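# Place bottles on ledges matching their cap colours

## Task

Set every bottle upright on the wall ledge whose coloured label strip is the same colour as that bottle's cap, so that the bottle's entire base rests on the ledge.

## Robot and tools

Robot: two seven-joint arms, left_arm and right_arm, each ending in a two-finger parallel gripper. The arm names are not image sides. Equal joint values on the two arms give mirror-image postures. A large turn of a gripper can swing the elbow, because a gripper pose does not fix it.

Frame: all positions and orientations are in one scene frame, in metres. Its origin lies on the plane z = 0, under the midpoint between the two arm bases, 0.70 m below them. +z is up, +x is forward (the way both arms face), and left_arm sits on the +y side. For each gripper, the fingers point along its own +z axis and close along its own y axis. end_effector_position is the point between the pads when closed, just under 1 cm behind the fingertips; closing pushes the tips about 17 mm further along +z, mostly while the pads are still over 70 mm apart. Reported poses can be off by a few centimetres, more at long reach.

Row layout (used by execute_actions and move): 16 plain numbers, always both arms: left_arm x, y, z, qw, qx, qy, qz, opening, then right_arm in the same order. x, y, z is an absolute target position for the gripper in metres; the quaternion is an absolute target orientation, w first, in the scene frame. Opening runs from -1 (closed) to +1 (fully open, 0.145 m); fully open to closed takes at least about 0.5 s. To keep an orientation, repeat the same target quaternion every row rather than copying a drifted reported one. To keep an idle arm still, resend its last reported pose and its intended opening on every call. A 0 opening is a real command, so resend the present value to leave a gripper unchanged.

execute_actions(actions, cameras): actions is a list of actions; each action is up to 15 rows, one per 1/30 s step, and the last row is held to fill 15 steps. An action is rejected for both arms if any target lies over 0.6 m from that gripper's current position along any of the gripper's own axes; if the first action fails this against the last reported state, or anything is malformed, the whole call is rejected. An empty list just returns state and images. cameras picks images: omitted, null or ["all"] gives all, [] gives none; names are cam_high and cam_low (both 896x504). Unknown names void the call.

move(target, speed, blend, opening_speed, blocking, cameras): target is one row or a list of up to 15 rows (absolute poses, no 0.6 m check). The gripper follows a straight line from its Hand target, turning the shorter way. speed is the top path speed in m/s, 0.002 to 1.1, default 0.25 (turning up to twice that in rad/s); one number or one per target. blend, in metres, rounds corners of a list; default 0. opening_speed (0.2 or more, per second on the -1..1 scale) ramps openings. A path is cut off after 10 s, short of its target. Changed openings in later targets are applied on arrival after everything rests. blocking=false returns after about 0.5 s while the move runs; a new move replaces it. Paths do not avoid obstacles or the other arm, grippers lag and can overshoot speed, especially with the arm nearly straight. The result adds a move: line: done (within 3 mm and 2 degrees), off_target, moving, held, fault, plus limits such as paced (pose clipped) or held (steps withheld). Neither done nor off_target says whether contact occurred.

wait(seconds 0 to 10, cameras): lets time pass holding commands; a running move continues. stop(cameras): brakes a running move. zoom_image(camera, region [x0, y0, x1, y1] in pixels, at most 504x504): closer look at the latest image of cam_high or cam_low. read_manual(section): licence texts only. finished_scene(scene): ends the scene for good; the goal must hold without the robot.

Controller: each step the commanded orientation is clipped to within 32 degrees of the measured one; position wins if both cannot be reached. Hand target in a result shows where each arm is actually being sent, which may fall short; command the remainder next. Tool commands lists present gripper commands.

Results: poses, Joint positions (last per arm is measured finger opening in metres), grip_measured (opening on the -1..1 scale), Joint velocities ("within noise" means at rest), Joint torques (drive output including gravity; numbers 3 and 4 wrap at ±28 N m), and for action calls some per-step positions. MOTOR HOT appears at 85 °C; at 100 °C an OVER-TEMPERATURE FAULT stops the arm for 30 to 60 s or more. Holding loads, long stretches and pushing at unreachable poses heat motors.

Gripping: command an opening clearly below grip_measured to hold; lower squeezes harder, about 10 N per pad up to roughly 11 cm wide. Fast closes press harder.

Avoid: knocking or pushing objects out of the work area, dropping or releasing moving objects, fast contacts and targets far past contact (harder hits), grippers or wrist cameras meeting each other (the clearance check does not guard this), and closing a gripper on the other arm's fingers. Loose objects may occasionally get nudged by outside pushes.

Each tool is called after ">>>" as name(argument=value, ...), one argument or row to a line, values as JSON.

## Session

>>> execute_actions(
  actions=[],
)

>>> zoom_image(
  camera="cam_high",
  region=[420, 190, 700, 420],
)

>>> zoom_image(
  camera="cam_low",
  region=[320, 120, 640, 400],
)

Scene clock: 0.00 s.
left_arm: end_effector_position=(+0.2239, +0.1828, +0.6144) grip_measured=+1.00 end_effector_quat_wxyz=(-0.319, +0.395, -0.515, +0.691) | right_arm: end_effector_position=(+0.4009, -0.1655, +0.3728) grip_measured=+1.00 end_effector_quat_wxyz=(+0.260, +0.265, +0.837, +0.401)
Joint positions: left_arm=[-1.106 0.942 0.535 2.339 -0.48 -0.199 -0.367 0.145] | right_arm=[0.583 0.619 -0.841 0.925 -1.182 -0.496 -0.047 0.145]
Joint velocities: within noise
Joint torques (N m): no reading
Motor temperatures (°C): left_arm=[21 21 22 20 21 23 21] | right_arm=[20 22 22 19 20 19 21]
Hand target: left_arm +0.2239, +0.1828, +0.6144; -0.319, +0.395, -0.515, +0.691 | right_arm +0.4009, -0.1655, +0.3728; +0.260, +0.265, +0.837, +0.401
Tool commands: left_gripper/opening=+1.0 right_gripper/opening=+1.0

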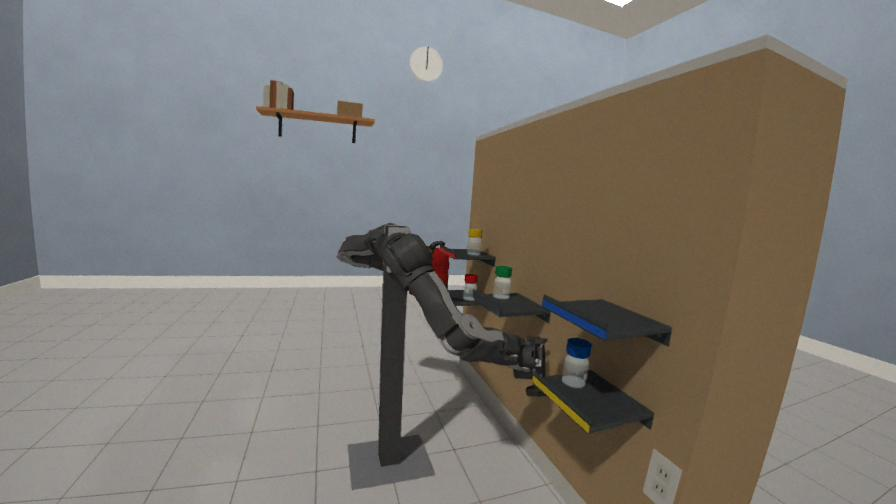

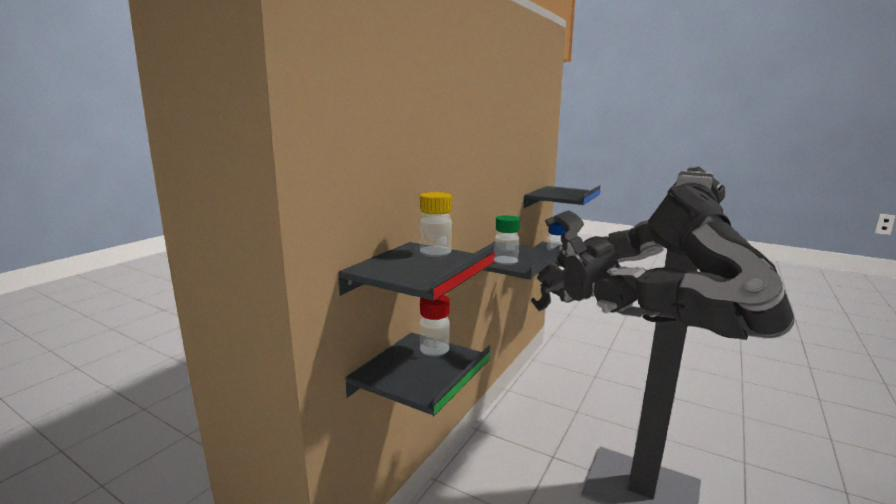

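Scaled by 1.800 from the camera's 896x504 image, which has a finer 1280x720 frame.

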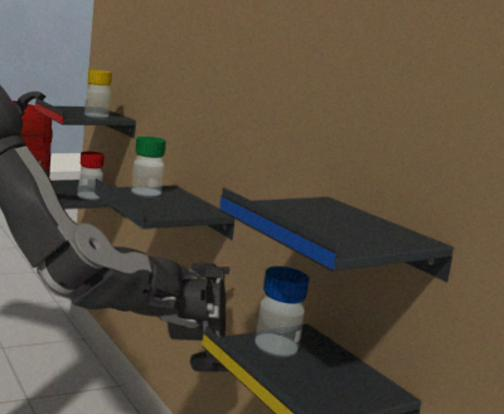

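Scaled by 1.575 from the camera's 896x504 image, which has a finer 1280x720 frame.

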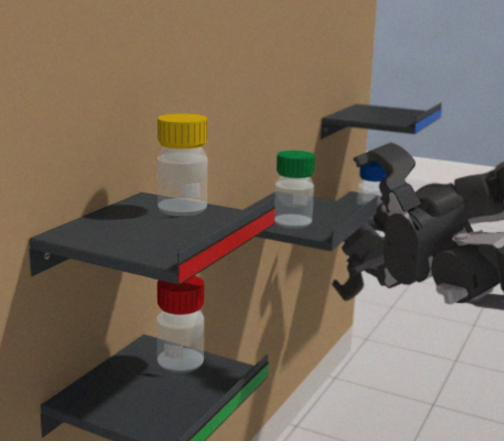

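>>> move(
  target=[
    [0.22,0.24,0.55,-0.319,0.395,-0.515,0.691,1,0.25,-0.17,0.40,0.260,0.265,0.837,0.401,1],
    [0.24,0.26,0.52,0,0.7071,0,0.7071,0.7,0.24,-0.26,0.50,0,0.7071,0,0.7071,0.7],
  ],
  speed=0.25,
)

>>> zoom_image(
  camera="cam_high",
  region=[420, 190, 700, 440],
)

>>> zoom_image(
  camera="cam_low",
  region=[480, 160, 660, 300],
)

Scene clock: 72.30 s.
left_arm: end_effector_position=(+0.2401, +0.2619, +0.5199) grip_measured=+0.70 end_effector_quat_wxyz=(-0.004, +0.707, +0.001, +0.707) | right_arm: end_effector_position=(+0.2394, -0.2594, +0.4984) grip_measured=+0.70 end_effector_quat_wxyz=(+0.000, +0.709, +0.002, +0.705)
Joint positions: left_arm=[-0.94 1.082 0.069 2.081 0.745 -0.565 -0.509 0.125] | right_arm=[-0.783 1.178 -0.199 1.994 0.712 -0.684 -0.617 0.125]
Joint velocities: within noise
Joint torques (N m): left_arm=[0.96 3.71 1.22 4.18 -0.03 -0.64 0.23] | right_arm=[0.73 4.39 3.36 2.95 -0.1 -0.48 -0.08]
Motor temperatures (°C): left_arm=[20 21 23 22 21 23 21] | right_arm=[22 23 23 19 20 19 21]
Hand target: left_arm +0.2400, +0.2600, +0.5201; +0.000, +0.707, +0.000, +0.707 | right_arm +0.2400, -0.2600, +0.5000; +0.000, +0.707, +0.000, +0.707
Off the commanded pose: left_arm 0.002 m, 1 deg | right_arm 0.002 m, 0 deg.
move: done

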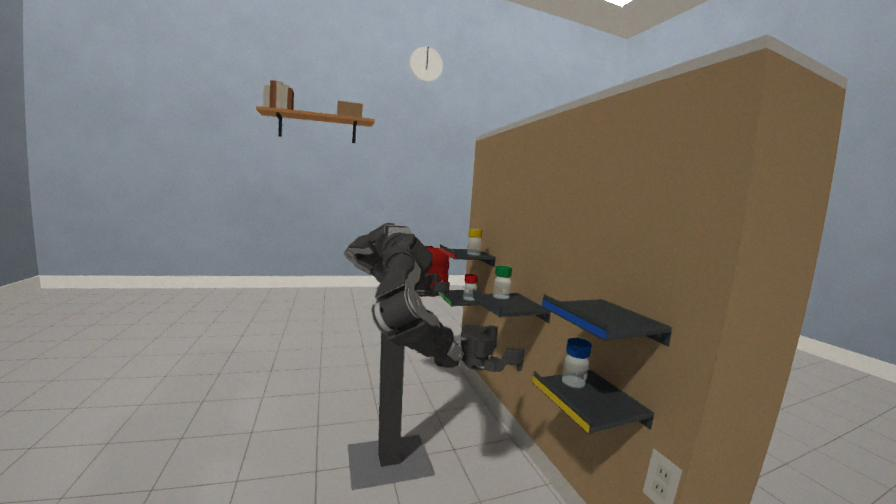

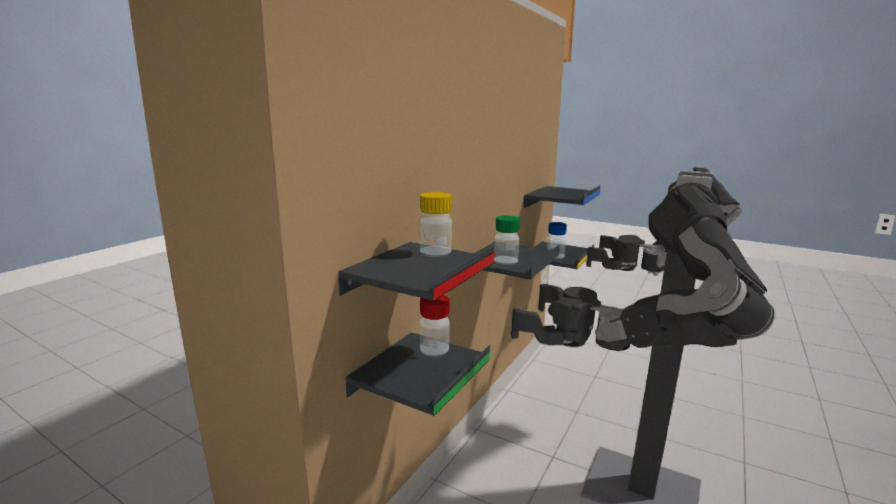

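Scaled by 1.800 from the camera's 896x504 image, which has a finer 1280x720 frame.

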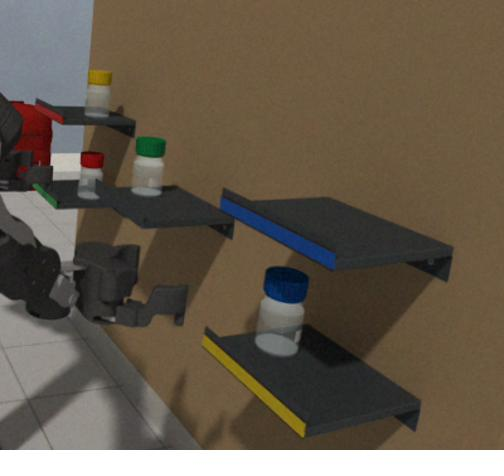

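Scaled by 2.800 from the camera's 896x504 image, which has a finer 1280x720 frame.

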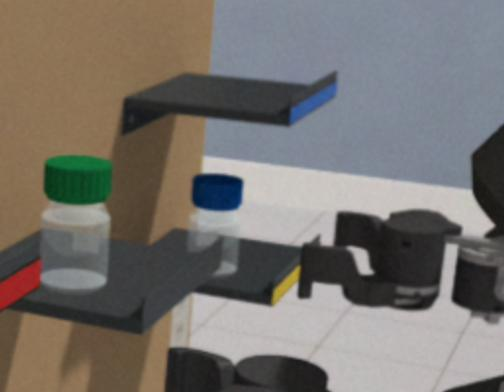

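>>> move(
  target=[
    [0.235,0.345,0.57,-0.2418,0.6645,0.2418,0.6645,0.6,0.28,-0.315,0.523,0.153,0.690,-0.153,0.690,0.6],
    [0.235,0.35,0.72,-0.2418,0.6645,0.2418,0.6645,0.6,0.30,-0.3235,0.523,0.153,0.690,-0.153,0.690,0.6],
  ],
  speed=0.2,
)

>>> move(
  target=[
    [0.295,0.297,0.722,-0.153,0.690,0.153,0.690,0.6,0.335,-0.340,0.523,0.153,0.690,-0.153,0.690,0.6],
    [0.335,0.316,0.722,-0.153,0.690,0.153,0.690,0.6,0.345,-0.3445,0.523,0.153,0.690,-0.153,0.690,0.6],
  ],
  speed=0.12,
)

>>> zoom_image(
  camera="cam_high",
  region=[420, 190, 700, 440],
)

>>> zoom_image(
  camera="cam_low",
  region=[360, 150, 660, 350],
)

Scene clock: 107.70 s.
left_arm: end_effector_position=(+0.2364, +0.3506, +0.7209) grip_measured=+0.60 end_effector_quat_wxyz=(-0.280, +0.566, +0.218, +0.744) | right_arm: end_effector_position=(+0.3000, -0.3245, +0.5258) grip_measured=+0.60 end_effector_quat_wxyz=(+0.154, +0.687, -0.155, +0.693)
Joint positions: left_arm=[-0.642 1.09 0.715 2.434 1.071 0.193 -1.184 0.119] | right_arm=[-0.313 1.022 -0.233 1.913 0.844 -0.305 -0.874 0.119]
Joint velocities: within noise
Joint torques (N m): left_arm=[2.2 4.76 1.32 1.22 -0.35 -0.19 -0.05] | right_arm=[2.6 4.6 2.1 2.33 -0.28 -0.16 0.16]
Motor temperatures (°C): left_arm=[20 22 23 22 21 24 21] | right_arm=[21 23 23 20 20 20 21]
Hand target: left_arm +0.2365, +0.3512, +0.7199; -0.282, +0.567, +0.218, +0.742 | right_arm +0.3000, -0.3234, +0.5230; +0.153, +0.690, -0.153, +0.690
Off the commanded pose: left_arm 0.002 m, 15 deg | right_arm 0.003 m, 1 deg.
joint read past its limit (left arm) — joint 4 (elbow), upper limit, where the elbow is as bent as it goes.
joint sent to its limit (left arm) — joint 4 (elbow), upper limit, where the elbow is as bent as it goes. The joint targets are off in orientation, not in position.
move: off_target (left_arm)

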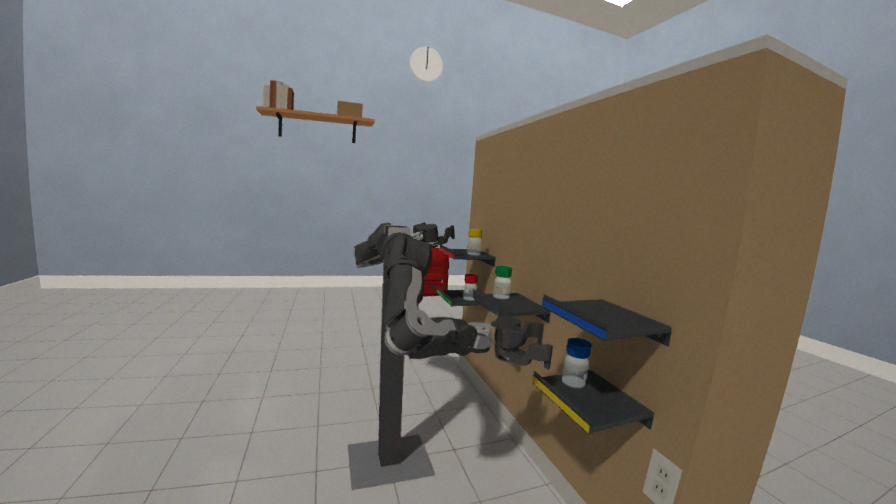

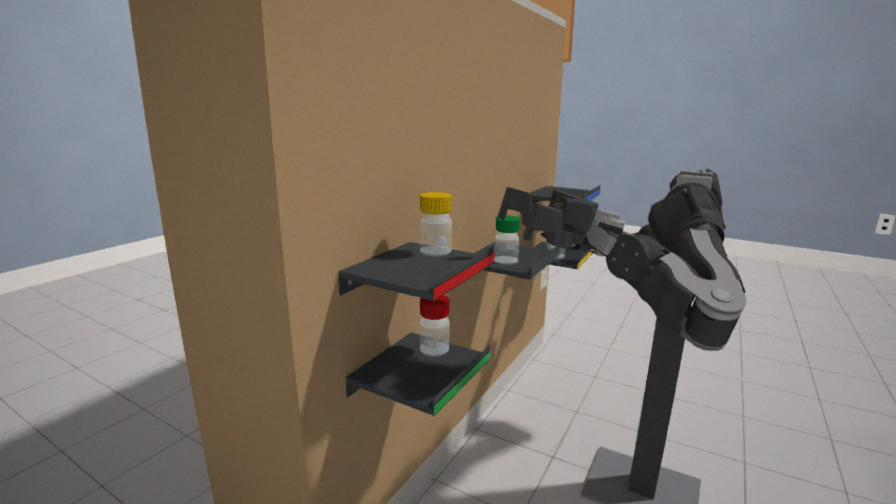

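Scene clock: 110.27 s.
left_arm: end_effector_position=(+0.3350, +0.3155, +0.7238) grip_measured=+0.60 end_effector_quat_wxyz=(-0.150, +0.688, +0.153, +0.693) | right_arm: end_effector_position=(+0.3449, -0.3460, +0.5262) grip_measured=+0.60 end_effector_quat_wxyz=(+0.155, +0.686, -0.155, +0.694)
Joint positions: left_arm=[0.46 1.341 -0.201 2.134 1.533 0.329 -1.064 0.119] | right_arm=[-0.037 0.977 -0.322 1.692 0.913 -0.238 -0.731 0.119]
Joint velocities: within noise
Joint torques (N m): left_arm=[4.79 4.95 2.13 0.59 -0.35 -0.28 -0.04] | right_arm=[3.42 5 2.44 2.29 -0.23 -0.19 0.15]
Motor temperatures (°C): left_arm=[21 22 23 22 21 24 21] | right_arm=[21 23 23 20 20 20 21]
Hand target: left_arm +0.3350, +0.3160, +0.7220; -0.153, +0.690, +0.153, +0.690 | right_arm +0.3449, -0.3444, +0.5229; +0.153, +0.690, -0.153, +0.690
Off the commanded pose: left_arm 0.002 m, 1 deg | right_arm 0.004 m, 1 deg.
move: off_target (right_arm)

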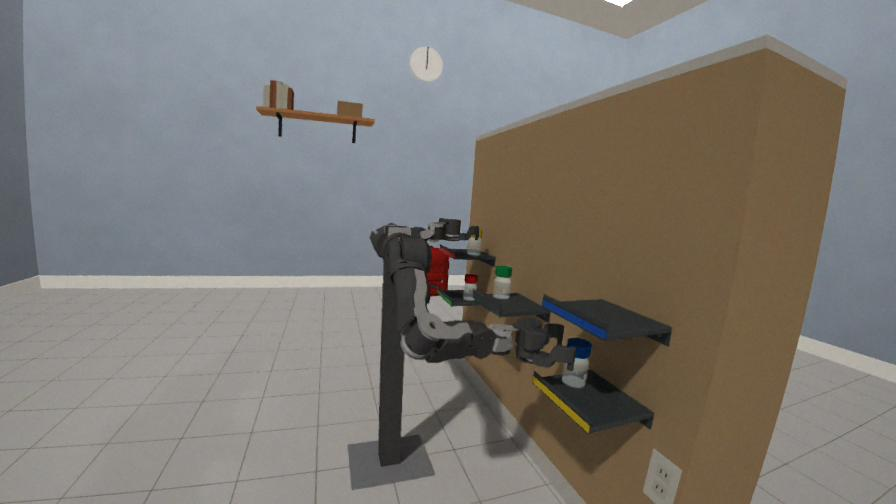

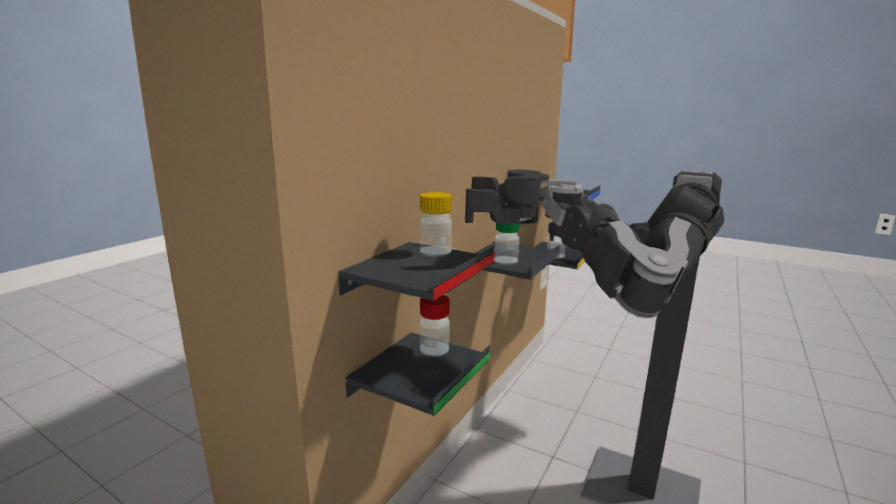

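Scaled by 1.800 from the camera's 896x504 image, which has a finer 1280x720 frame.

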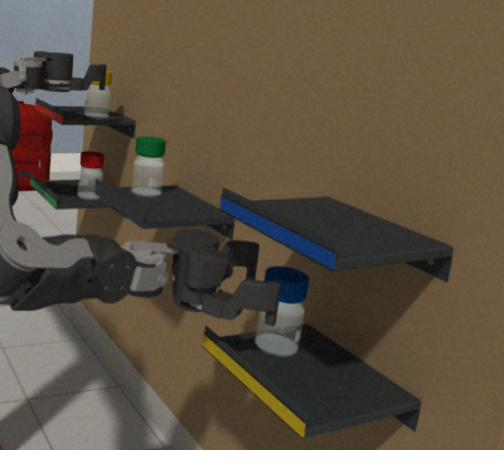

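Scaled by 1.680 from the camera's 896x504 image, which has a finer 1280x720 frame.

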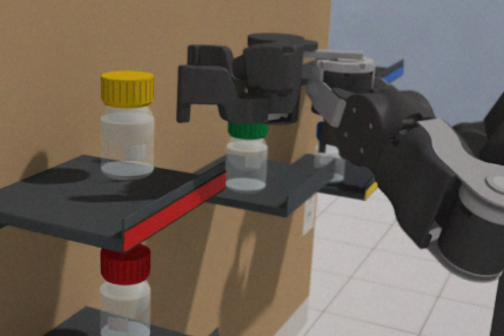

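>>> move(
  target=[
    [0.388,0.340,0.720,-0.153,0.690,0.153,0.690,0.6,0.381,-0.361,0.522,0.153,0.690,-0.153,0.690,0.6],
    [0.388,0.340,0.720,-0.153,0.690,0.153,0.690,-1,0.381,-0.361,0.522,0.153,0.690,-0.153,0.690,-1],
  ],
  speed=0.1,
  opening_speed=1.2,
)

>>> zoom_image(
  camera="cam_high",
  region=[420, 190, 700, 440],
)

>>> zoom_image(
  camera="cam_low",
  region=[360, 150, 660, 350],
)

Scene clock: 124.20 s.
left_arm: end_effector_position=(+0.3872, +0.3415, +0.7214) grip_measured=-0.27 end_effector_quat_wxyz=(-0.155, +0.688, +0.156, +0.692) | right_arm: end_effector_position=(+0.3811, -0.3622, +0.5245) grip_measured=-0.58 end_effector_quat_wxyz=(+0.154, +0.688, -0.154, +0.693)
Joint positions: left_arm=[0.749 1.147 -0.413 1.817 1.341 0.427 -0.876 0.055] | right_arm=[0.177 0.909 -0.388 1.479 0.924 -0.193 -0.603 0.032]
Joint velocities: within noise
Joint torques (N m): left_arm=[7 3.81 2.4 1.52 -0.26 -0.38 0.19] | right_arm=[4.13 5.16 2.93 2.44 -0.24 -0.31 0.06]
Motor temperatures (°C): left_arm=[21 22 23 22 21 24 21] | right_arm=[21 23 23 20 20 20 21]
Hand target: left_arm +0.3880, +0.3400, +0.7200; -0.153, +0.690, +0.153, +0.690 | right_arm +0.3810, -0.3610, +0.5219; +0.153, +0.690, -0.153, +0.690
Off the commanded pose: left_arm 0.002 m, 0 deg | right_arm 0.003 m, 0 deg.
move: done; target 2's new opening was sent with right_arm's hand 0.004 m and 1 deg from that target

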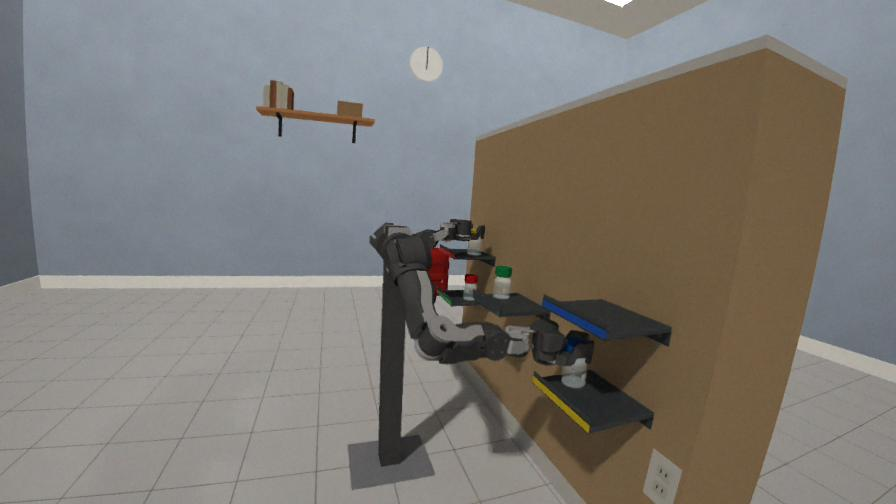

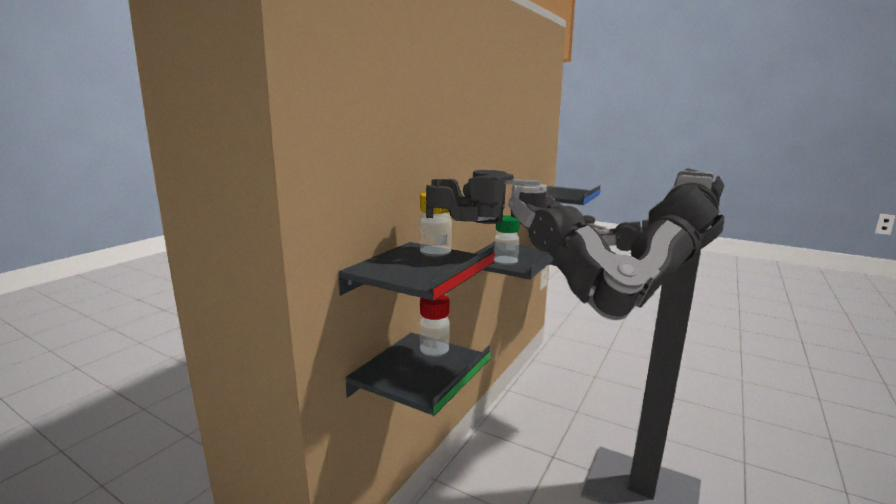

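Scaled by 1.800 from the camera's 896x504 image, which has a finer 1280x720 frame.

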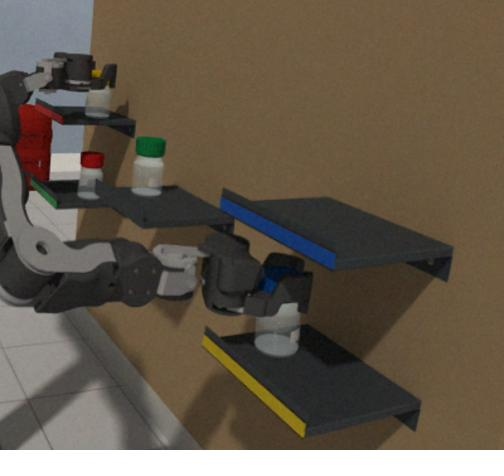

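Scaled by 1.680 from the camera's 896x504 image, which has a finer 1280x720 frame.

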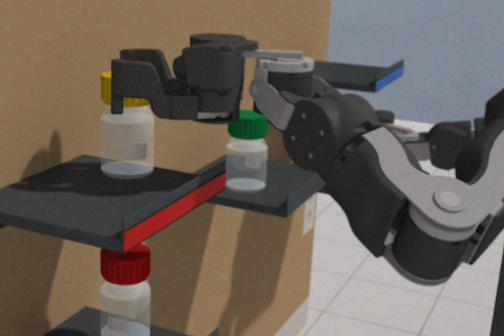

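>>> zoom_image(
  camera="cam_high",
  region=[520, 310, 620, 410],
)

>>> zoom_image(
  camera="cam_low",
  region=[400, 160, 500, 260],
)

Scaled by 5.040 from the camera's 896x504 image, which has a finer 1280x720 frame.

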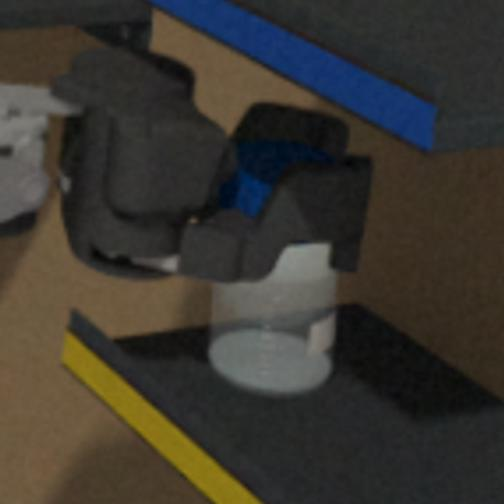

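Scaled by 5.040 from the camera's 896x504 image, which has a finer 1280x720 frame.

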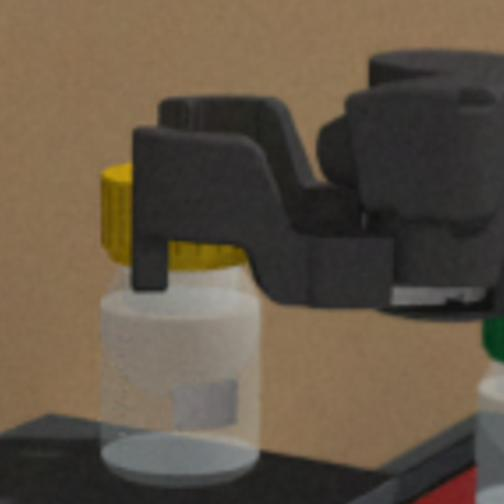

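>>> move(
  target=[
    [0.388,0.340,0.720,-0.153,0.690,0.153,0.690,-1,0.381,-0.361,0.522,0.153,0.690,-0.153,0.690,0.4],
    [0.388,0.340,0.720,-0.153,0.690,0.153,0.690,-1,0.361,-0.3515,0.522,0.153,0.690,-0.153,0.690,0.4],
    [0.388,0.340,0.720,-0.153,0.690,0.153,0.690,-1,0.361,-0.3515,0.522,0.153,0.690,-0.153,0.690,-0.5],
  ],
  speed=0.06,
  opening_speed=1.2,
)

>>> zoom_image(
  camera="cam_high",
  region=[520, 310, 620, 410],
)

Scene clock: 143.67 s.
left_arm: end_effector_position=(+0.3872, +0.3415, +0.7214) grip_measured=-0.27 end_effector_quat_wxyz=(-0.155, +0.688, +0.156, +0.692) | right_arm: end_effector_position=(+0.3611, -0.3502, +0.5198) grip_measured=-0.30 end_effector_quat_wxyz=(+0.152, +0.693, -0.151, +0.688)
Joint positions: left_arm=[0.749 1.147 -0.413 1.817 1.341 0.427 -0.876 0.055] | right_arm=[0.061 0.944 -0.366 1.597 0.923 -0.212 -0.67 0.053]
Joint velocities: within noise
Joint torques (N m): left_arm=[7 3.81 2.43 1.52 -0.26 -0.38 0.2] | right_arm=[3.78 6.18 4.51 2.96 -0.29 -0.47 -0.09]
Motor temperatures (°C): left_arm=[23 22 23 21 22 24 21] | right_arm=[22 24 23 20 20 20 21]
Hand target: left_arm +0.3880, +0.3400, +0.7200; -0.153, +0.690, +0.153, +0.690 | right_arm +0.3610, -0.3515, +0.5219; +0.153, +0.690, -0.153, +0.690
Off the commanded pose: left_arm 0.002 m, 0 deg | right_arm 0.003 m, 1 deg.
move: done

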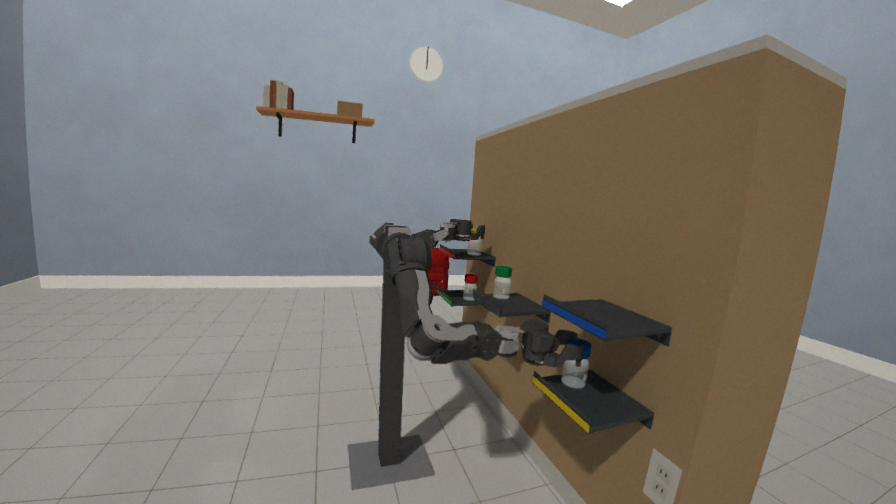

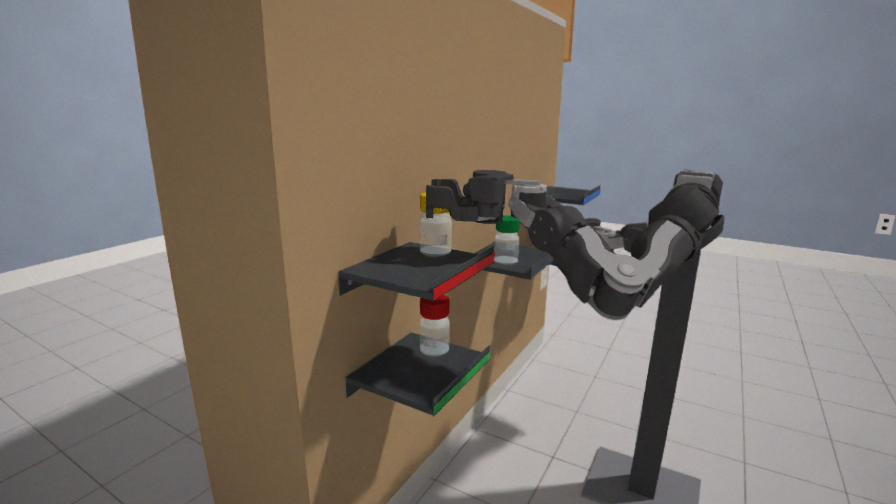

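Scaled by 5.040 from the camera's 896x504 image, which has a finer 1280x720 frame.

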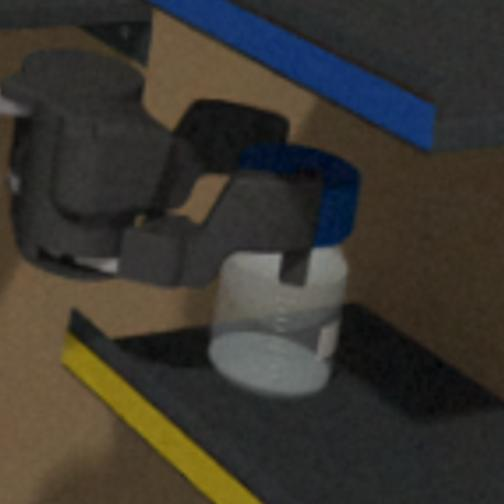

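>>> move(
  target=[
    [0.385,0.340,0.752,-0.153,0.690,0.153,0.690,-1,0.361,-0.3515,0.548,0.153,0.690,-0.153,0.690,-1],
    [0.34,0.26,0.77,-0.0923,0.7010,0.0923,0.7010,-1,0.255,-0.322,0.551,0.2126,0.6744,-0.2126,0.6744,-1],
  ],
  speed=[0.06,0.12],
)

>>> zoom_image(
  camera="cam_high",
  region=[440, 200, 640, 400],
)

>>> zoom_image(
  camera="cam_low",
  region=[400, 130, 640, 300],
)

Scene clock: 168.30 s.
left_arm: end_effector_position=(+0.3406, +0.2591, +0.7696) grip_measured=-0.27 end_effector_quat_wxyz=(-0.092, +0.697, +0.090, +0.706) | right_arm: end_effector_position=(+0.2546, -0.3209, +0.5468) grip_measured=-0.30 end_effector_quat_wxyz=(+0.211, +0.682, -0.211, +0.668)
Joint positions: left_arm=[0.823 0.991 -0.206 2.157 1.584 0.782 -1.15 0.055] | right_arm=[-0.519 1.04 -0.116 2.169 0.798 -0.222 -1.184 0.053]
Joint velocities: within noise
Joint torques (N m): left_arm=[5.74 3.15 2.8 0.65 -0.18 -0.29 -0.01] | right_arm=[1.89 4.29 4.22 3.06 -0.8 -0.35 -0.17]
Motor temperatures (°C): left_arm=[24 22 24 21 22 24 21] | right_arm=[22 24 24 20 20 20 21]
Hand target: left_arm +0.3401, +0.2600, +0.7698; -0.093, +0.696, +0.091, +0.706 | right_arm +0.2550, -0.3220, +0.5509; +0.213, +0.674, -0.213, +0.674
Off the commanded pose: left_arm 0.001 m, 1 deg | right_arm 0.004 m, 1 deg.
joint sent to its limit (left arm) — joint 5 (forearm roll), upper limit; joint 6 (wrist pitch), upper limit. The joint targets still meet the commanded pose.
move: off_target (right_arm)

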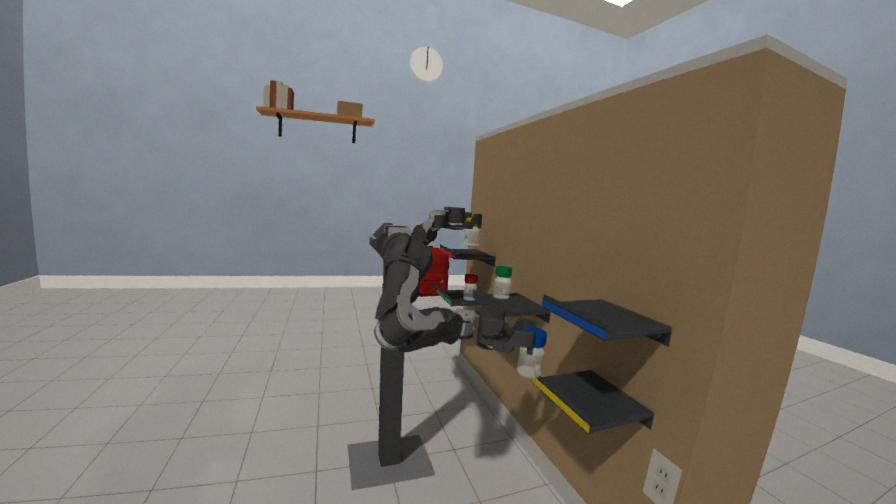

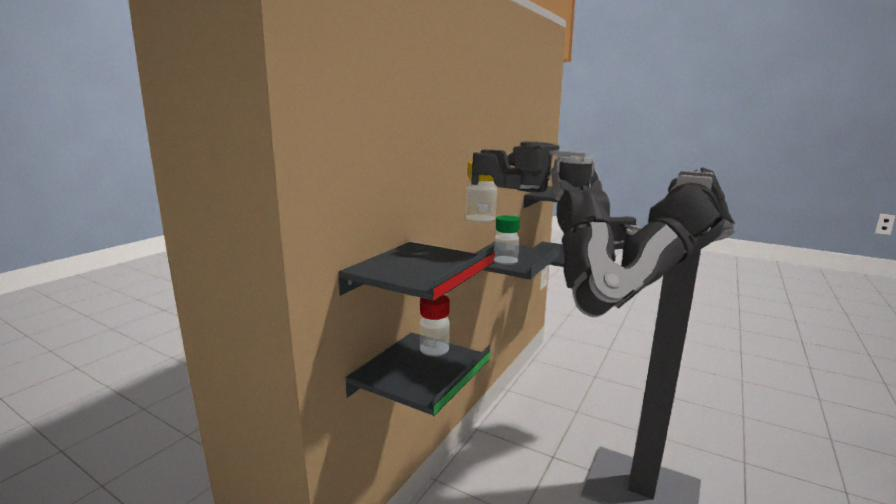

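Scaled by 2.520 from the camera's 896x504 image, which has a finer 1280x720 frame.

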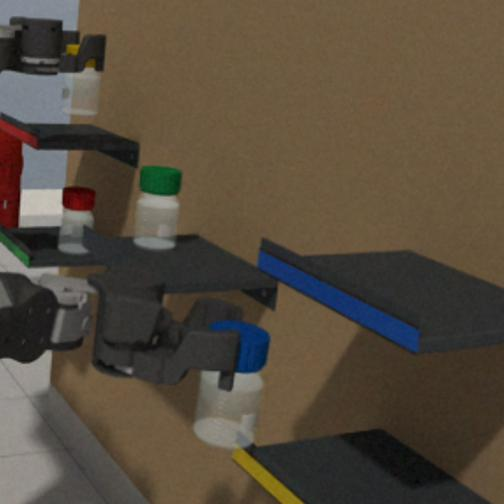

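Scaled by 2.100 from the camera's 896x504 image, which has a finer 1280x720 frame.

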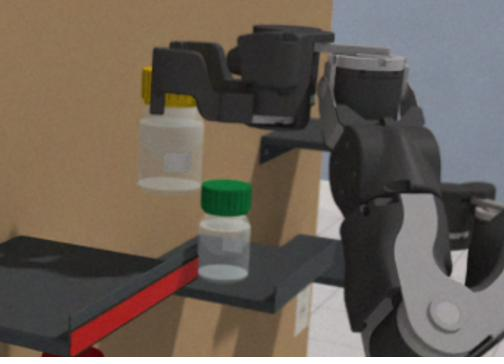

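>>> move(
  target=[
    [0.335,0.10,0.77,0,0.7071,0,0.7071,-1,0.225,-0.335,0.553,0.2418,0.6645,-0.2418,0.6645,-1],
    [0.335,-0.055,0.75,0.1228,0.6964,-0.1228,0.6964,-1,0.222,-0.35,0.68,0.2418,0.6645,-0.2418,0.6645,-1],
    [0.365,-0.06,0.67,0.1228,0.6964,-0.1228,0.6964,-1,0.225,-0.352,0.765,0.2418,0.6645,-0.2418,0.6645,-1],
  ],
  speed=[0.12,0.12,0.1],
  blend=0.02,
)

>>> zoom_image(
  camera="cam_high",
  region=[440, 200, 640, 400],
)

>>> zoom_image(
  camera="cam_low",
  region=[440, 130, 640, 290],
)

Scene clock: 184.90 s.
left_arm: end_effector_position=(+0.3652, -0.0594, +0.6686) grip_measured=-0.27 end_effector_quat_wxyz=(+0.121, +0.700, -0.122, +0.694) | right_arm: end_effector_position=(+0.2268, -0.3536, +0.7656) grip_measured=-0.31 end_effector_quat_wxyz=(+0.241, +0.634, -0.200, +0.707)
Joint positions: left_arm=[1.05 0.189 -1.166 1.835 1.127 0.388 -1.107 0.055] | right_arm=[-0.236 1.052 0.946 2.44 1.559 0.785 -1.138 0.052]
Joint velocities: within noise
Joint torques (N m): left_arm=[8.74 -1.07 2.39 2.5 -0.55 -0.54 0.22] | right_arm=[1.86 5.37 1.51 0.44 -0.31 -0.11 -0.11]
Motor temperatures (°C): left_arm=[24 22 24 21 22 24 21] | right_arm=[21 24 24 20 21 20 21]
Hand target: left_arm +0.3650, -0.0600, +0.6700; +0.123, +0.696, -0.123, +0.696 | right_arm +0.2266, -0.3535, +0.7652; +0.241, +0.634, -0.200, +0.707
Off the commanded pose: left_arm 0.002 m, 1 deg | right_arm 0.002 m, 8 deg.
joint sent to its limit (right arm) — joint 4 (elbow), upper limit, where the elbow is as bent as it goes; joint 5 (forearm roll), upper limit; joint 6 (wrist pitch), upper limit. The joint targets are off in orientation, not in position.
move: off_target (right_arm)

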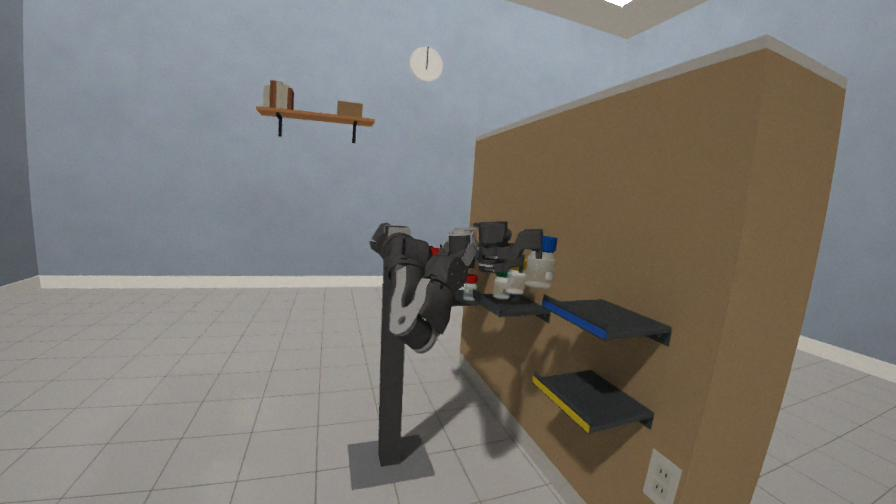

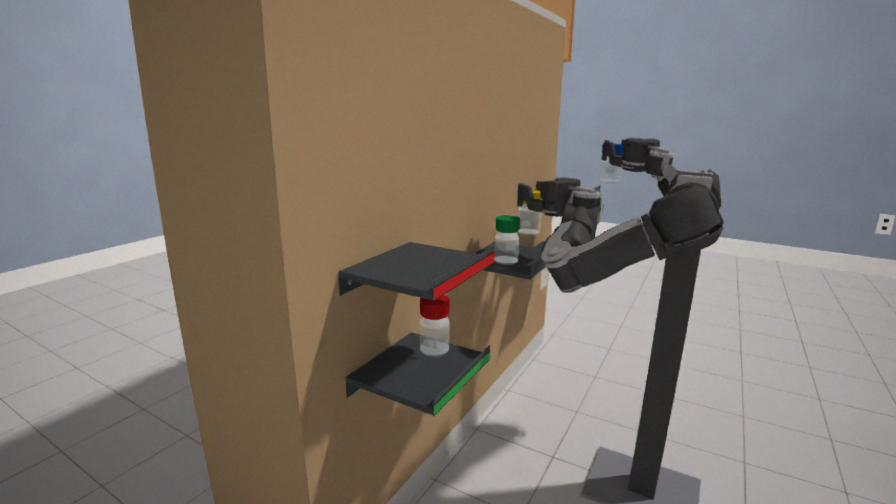

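Scaled by 2.520 from the camera's 896x504 image, which has a finer 1280x720 frame.

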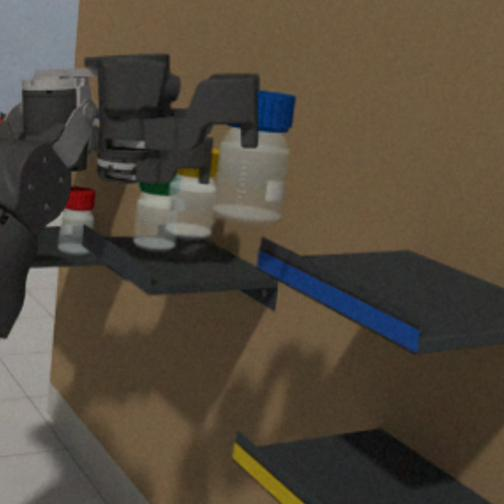

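Scaled by 2.520 from the camera's 896x504 image, which has a finer 1280x720 frame.

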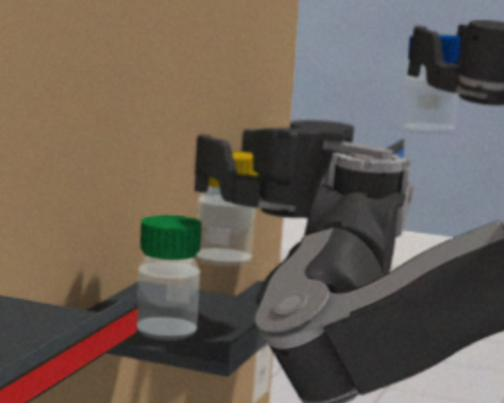

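>>> move(
  target=[
    [0.365,-0.06,0.634,0.1228,0.6964,-0.1228,0.6964,-1,0.30,-0.335,0.765,0.1967,0.679,-0.1967,0.679,-1],
    [0.365,-0.06,0.632,0.1228,0.6964,-0.1228,0.6964,-1,0.373,-0.343,0.757,0.153,0.690,-0.153,0.690,-1],
    [0.365,-0.06,0.630,0.1228,0.6964,-0.1228,0.6964,-1,0.373,-0.343,0.727,0.153,0.690,-0.153,0.690,-1],
  ],
  speed=[0.06,0.1,0.06],
)

>>> zoom_image(
  camera="cam_high",
  region=[440, 200, 640, 400],
)

>>> zoom_image(
  camera="cam_low",
  region=[440, 130, 640, 290],
)

Scene clock: 200.70 s.
left_arm: end_effector_position=(+0.3646, -0.0602, +0.6307) grip_measured=-0.27 end_effector_quat_wxyz=(+0.123, +0.698, -0.122, +0.695) | right_arm: end_effector_position=(+0.3739, -0.3423, +0.7217) grip_measured=-0.31 end_effector_quat_wxyz=(+0.153, +0.697, -0.152, +0.683)
Joint positions: left_arm=[0.992 0.226 -1.277 1.797 1.044 0.244 -1.072 0.055] | right_arm=[0.594 1.077 -0.165 1.879 1.292 0.577 -0.857 0.052]
Joint velocities: within noise
Joint torques (N m): left_arm=[7.9 -0.73 2.15 2.26 -0.55 -0.58 0.21] | right_arm=[5.34 5.55 5.01 1.96 -0.51 -0.59 0.13]
Motor temperatures (°C): left_arm=[25 22 24 21 22 24 21] | right_arm=[21 24 23 19 20 20 21]
Hand target: left_arm +0.3649, -0.0601, +0.6299; +0.123, +0.696, -0.123, +0.696 | right_arm +0.3729, -0.3430, +0.7271; +0.153, +0.690, -0.153, +0.690
Off the commanded pose: left_arm 0.001 m, 0 deg | right_arm 0.005 m, 1 deg.
move: off_target (right_arm)

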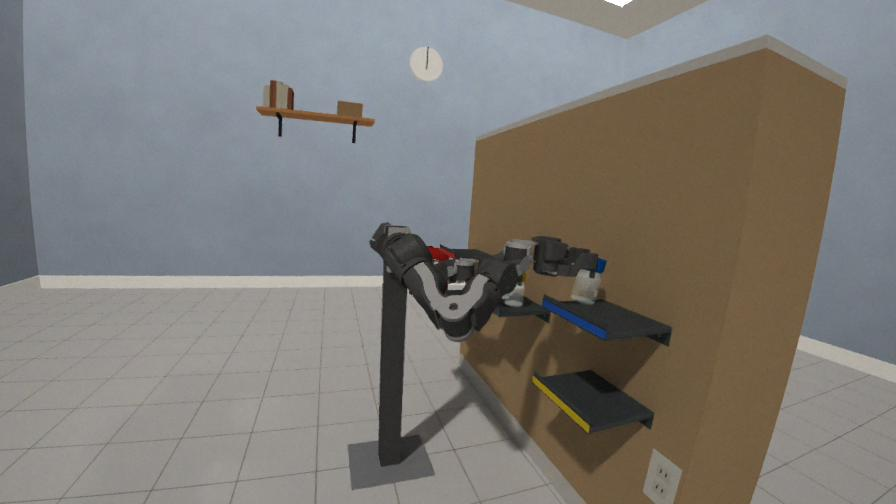

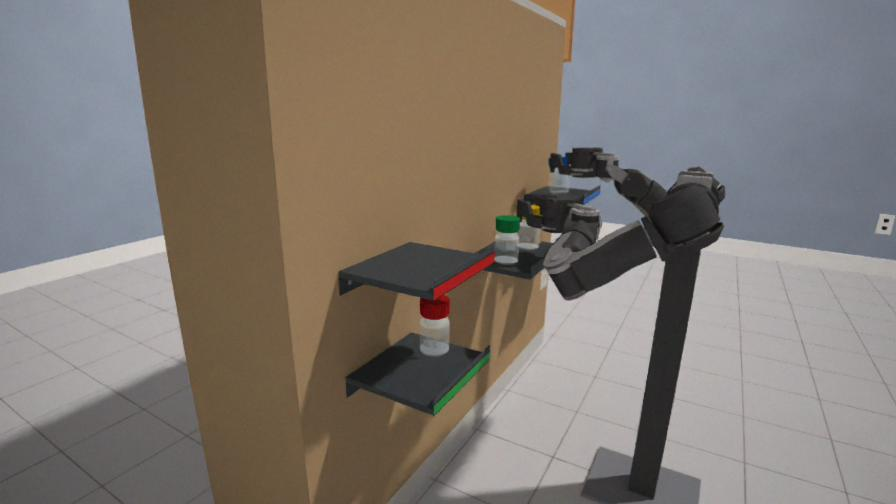

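Scaled by 2.520 from the camera's 896x504 image, which has a finer 1280x720 frame.

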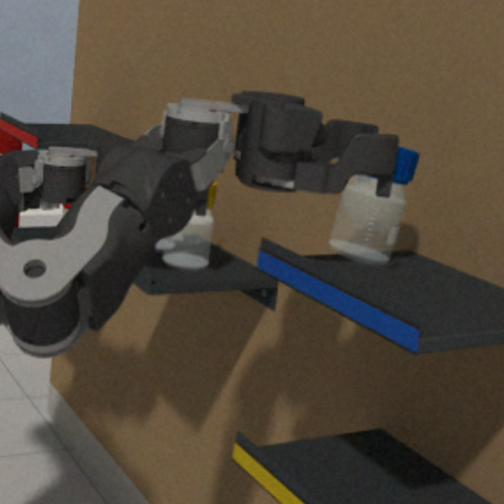

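Scaled by 2.520 from the camera's 896x504 image, which has a finer 1280x720 frame.

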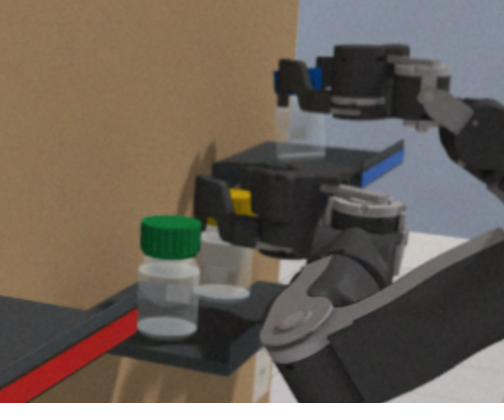

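>>> move(
  target=[
    [0.365,-0.06,0.624,0.1228,0.6964,-0.1228,0.6964,-1,0.373,-0.343,0.718,0.153,0.690,-0.153,0.690,-1],
  ],
  speed=0.03,
)

>>> zoom_image(
  camera="cam_high",
  region=[480, 220, 640, 340],
)

>>> zoom_image(
  camera="cam_low",
  region=[480, 130, 620, 270],
)

Scene clock: 210.40 s.
left_arm: end_effector_position=(+0.3647, -0.0601, +0.6249) grip_measured=-0.27 end_effector_quat_wxyz=(+0.123, +0.698, -0.122, +0.695) | right_arm: end_effector_position=(+0.3733, -0.3427, +0.7163) grip_measured=-0.31 end_effector_quat_wxyz=(+0.154, +0.693, -0.153, +0.688)
Joint positions: left_arm=[0.988 0.232 -1.298 1.788 1.036 0.219 -1.069 0.055] | right_arm=[0.555 1.087 -0.165 1.886 1.278 0.53 -0.851 0.052]
Joint velocities: within noise
Joint torques (N m): left_arm=[7.82 -0.73 2.18 2.32 -0.55 -0.55 0.21] | right_arm=[4.05 5.53 4.55 1.66 -0.34 -0.47 0.15]
Motor temperatures (°C): left_arm=[25 21 24 21 22 24 21] | right_arm=[22 24 24 19 20 20 21]
Hand target: left_arm +0.3650, -0.0600, +0.6240; +0.123, +0.696, -0.123, +0.696 | right_arm +0.3730, -0.3429, +0.7180; +0.153, +0.690, -0.153, +0.690
Off the commanded pose: left_arm 0.001 m, 0 deg | right_arm 0.002 m, 0 deg.
move: done

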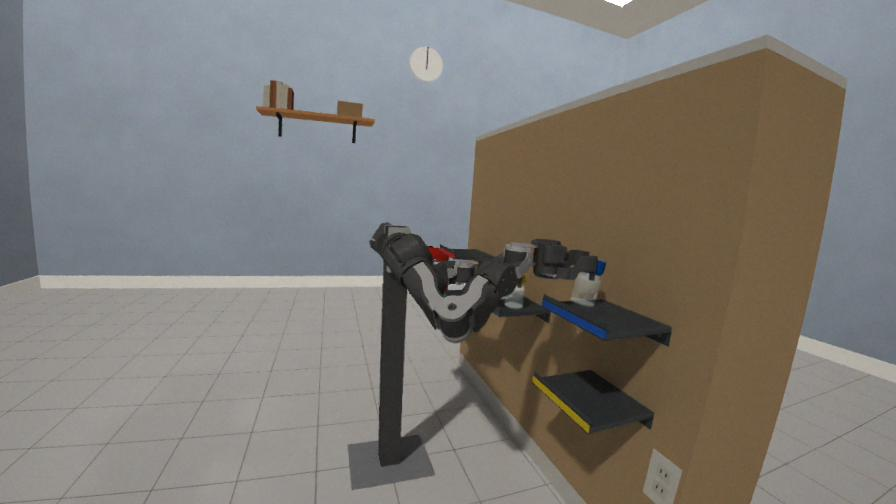

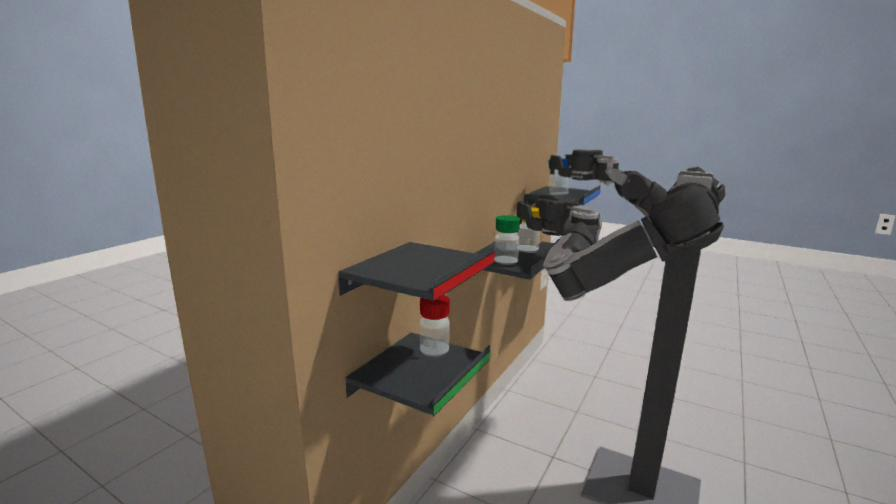

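Scaled by 3.150 from the camera's 896x504 image, which has a finer 1280x720 frame.

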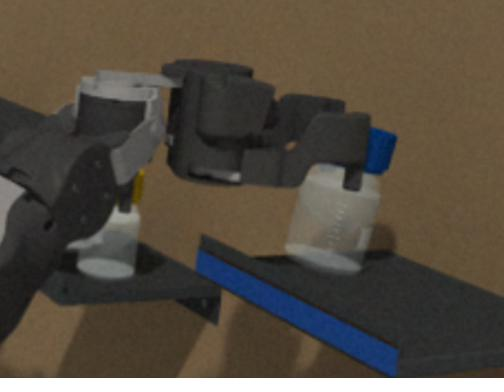

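Scaled by 3.600 from the camera's 896x504 image, which has a finer 1280x720 frame.

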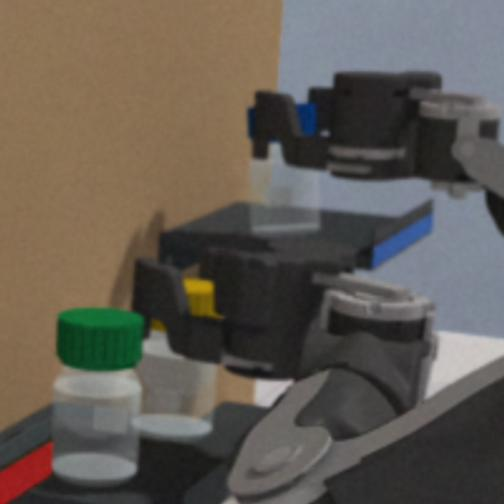

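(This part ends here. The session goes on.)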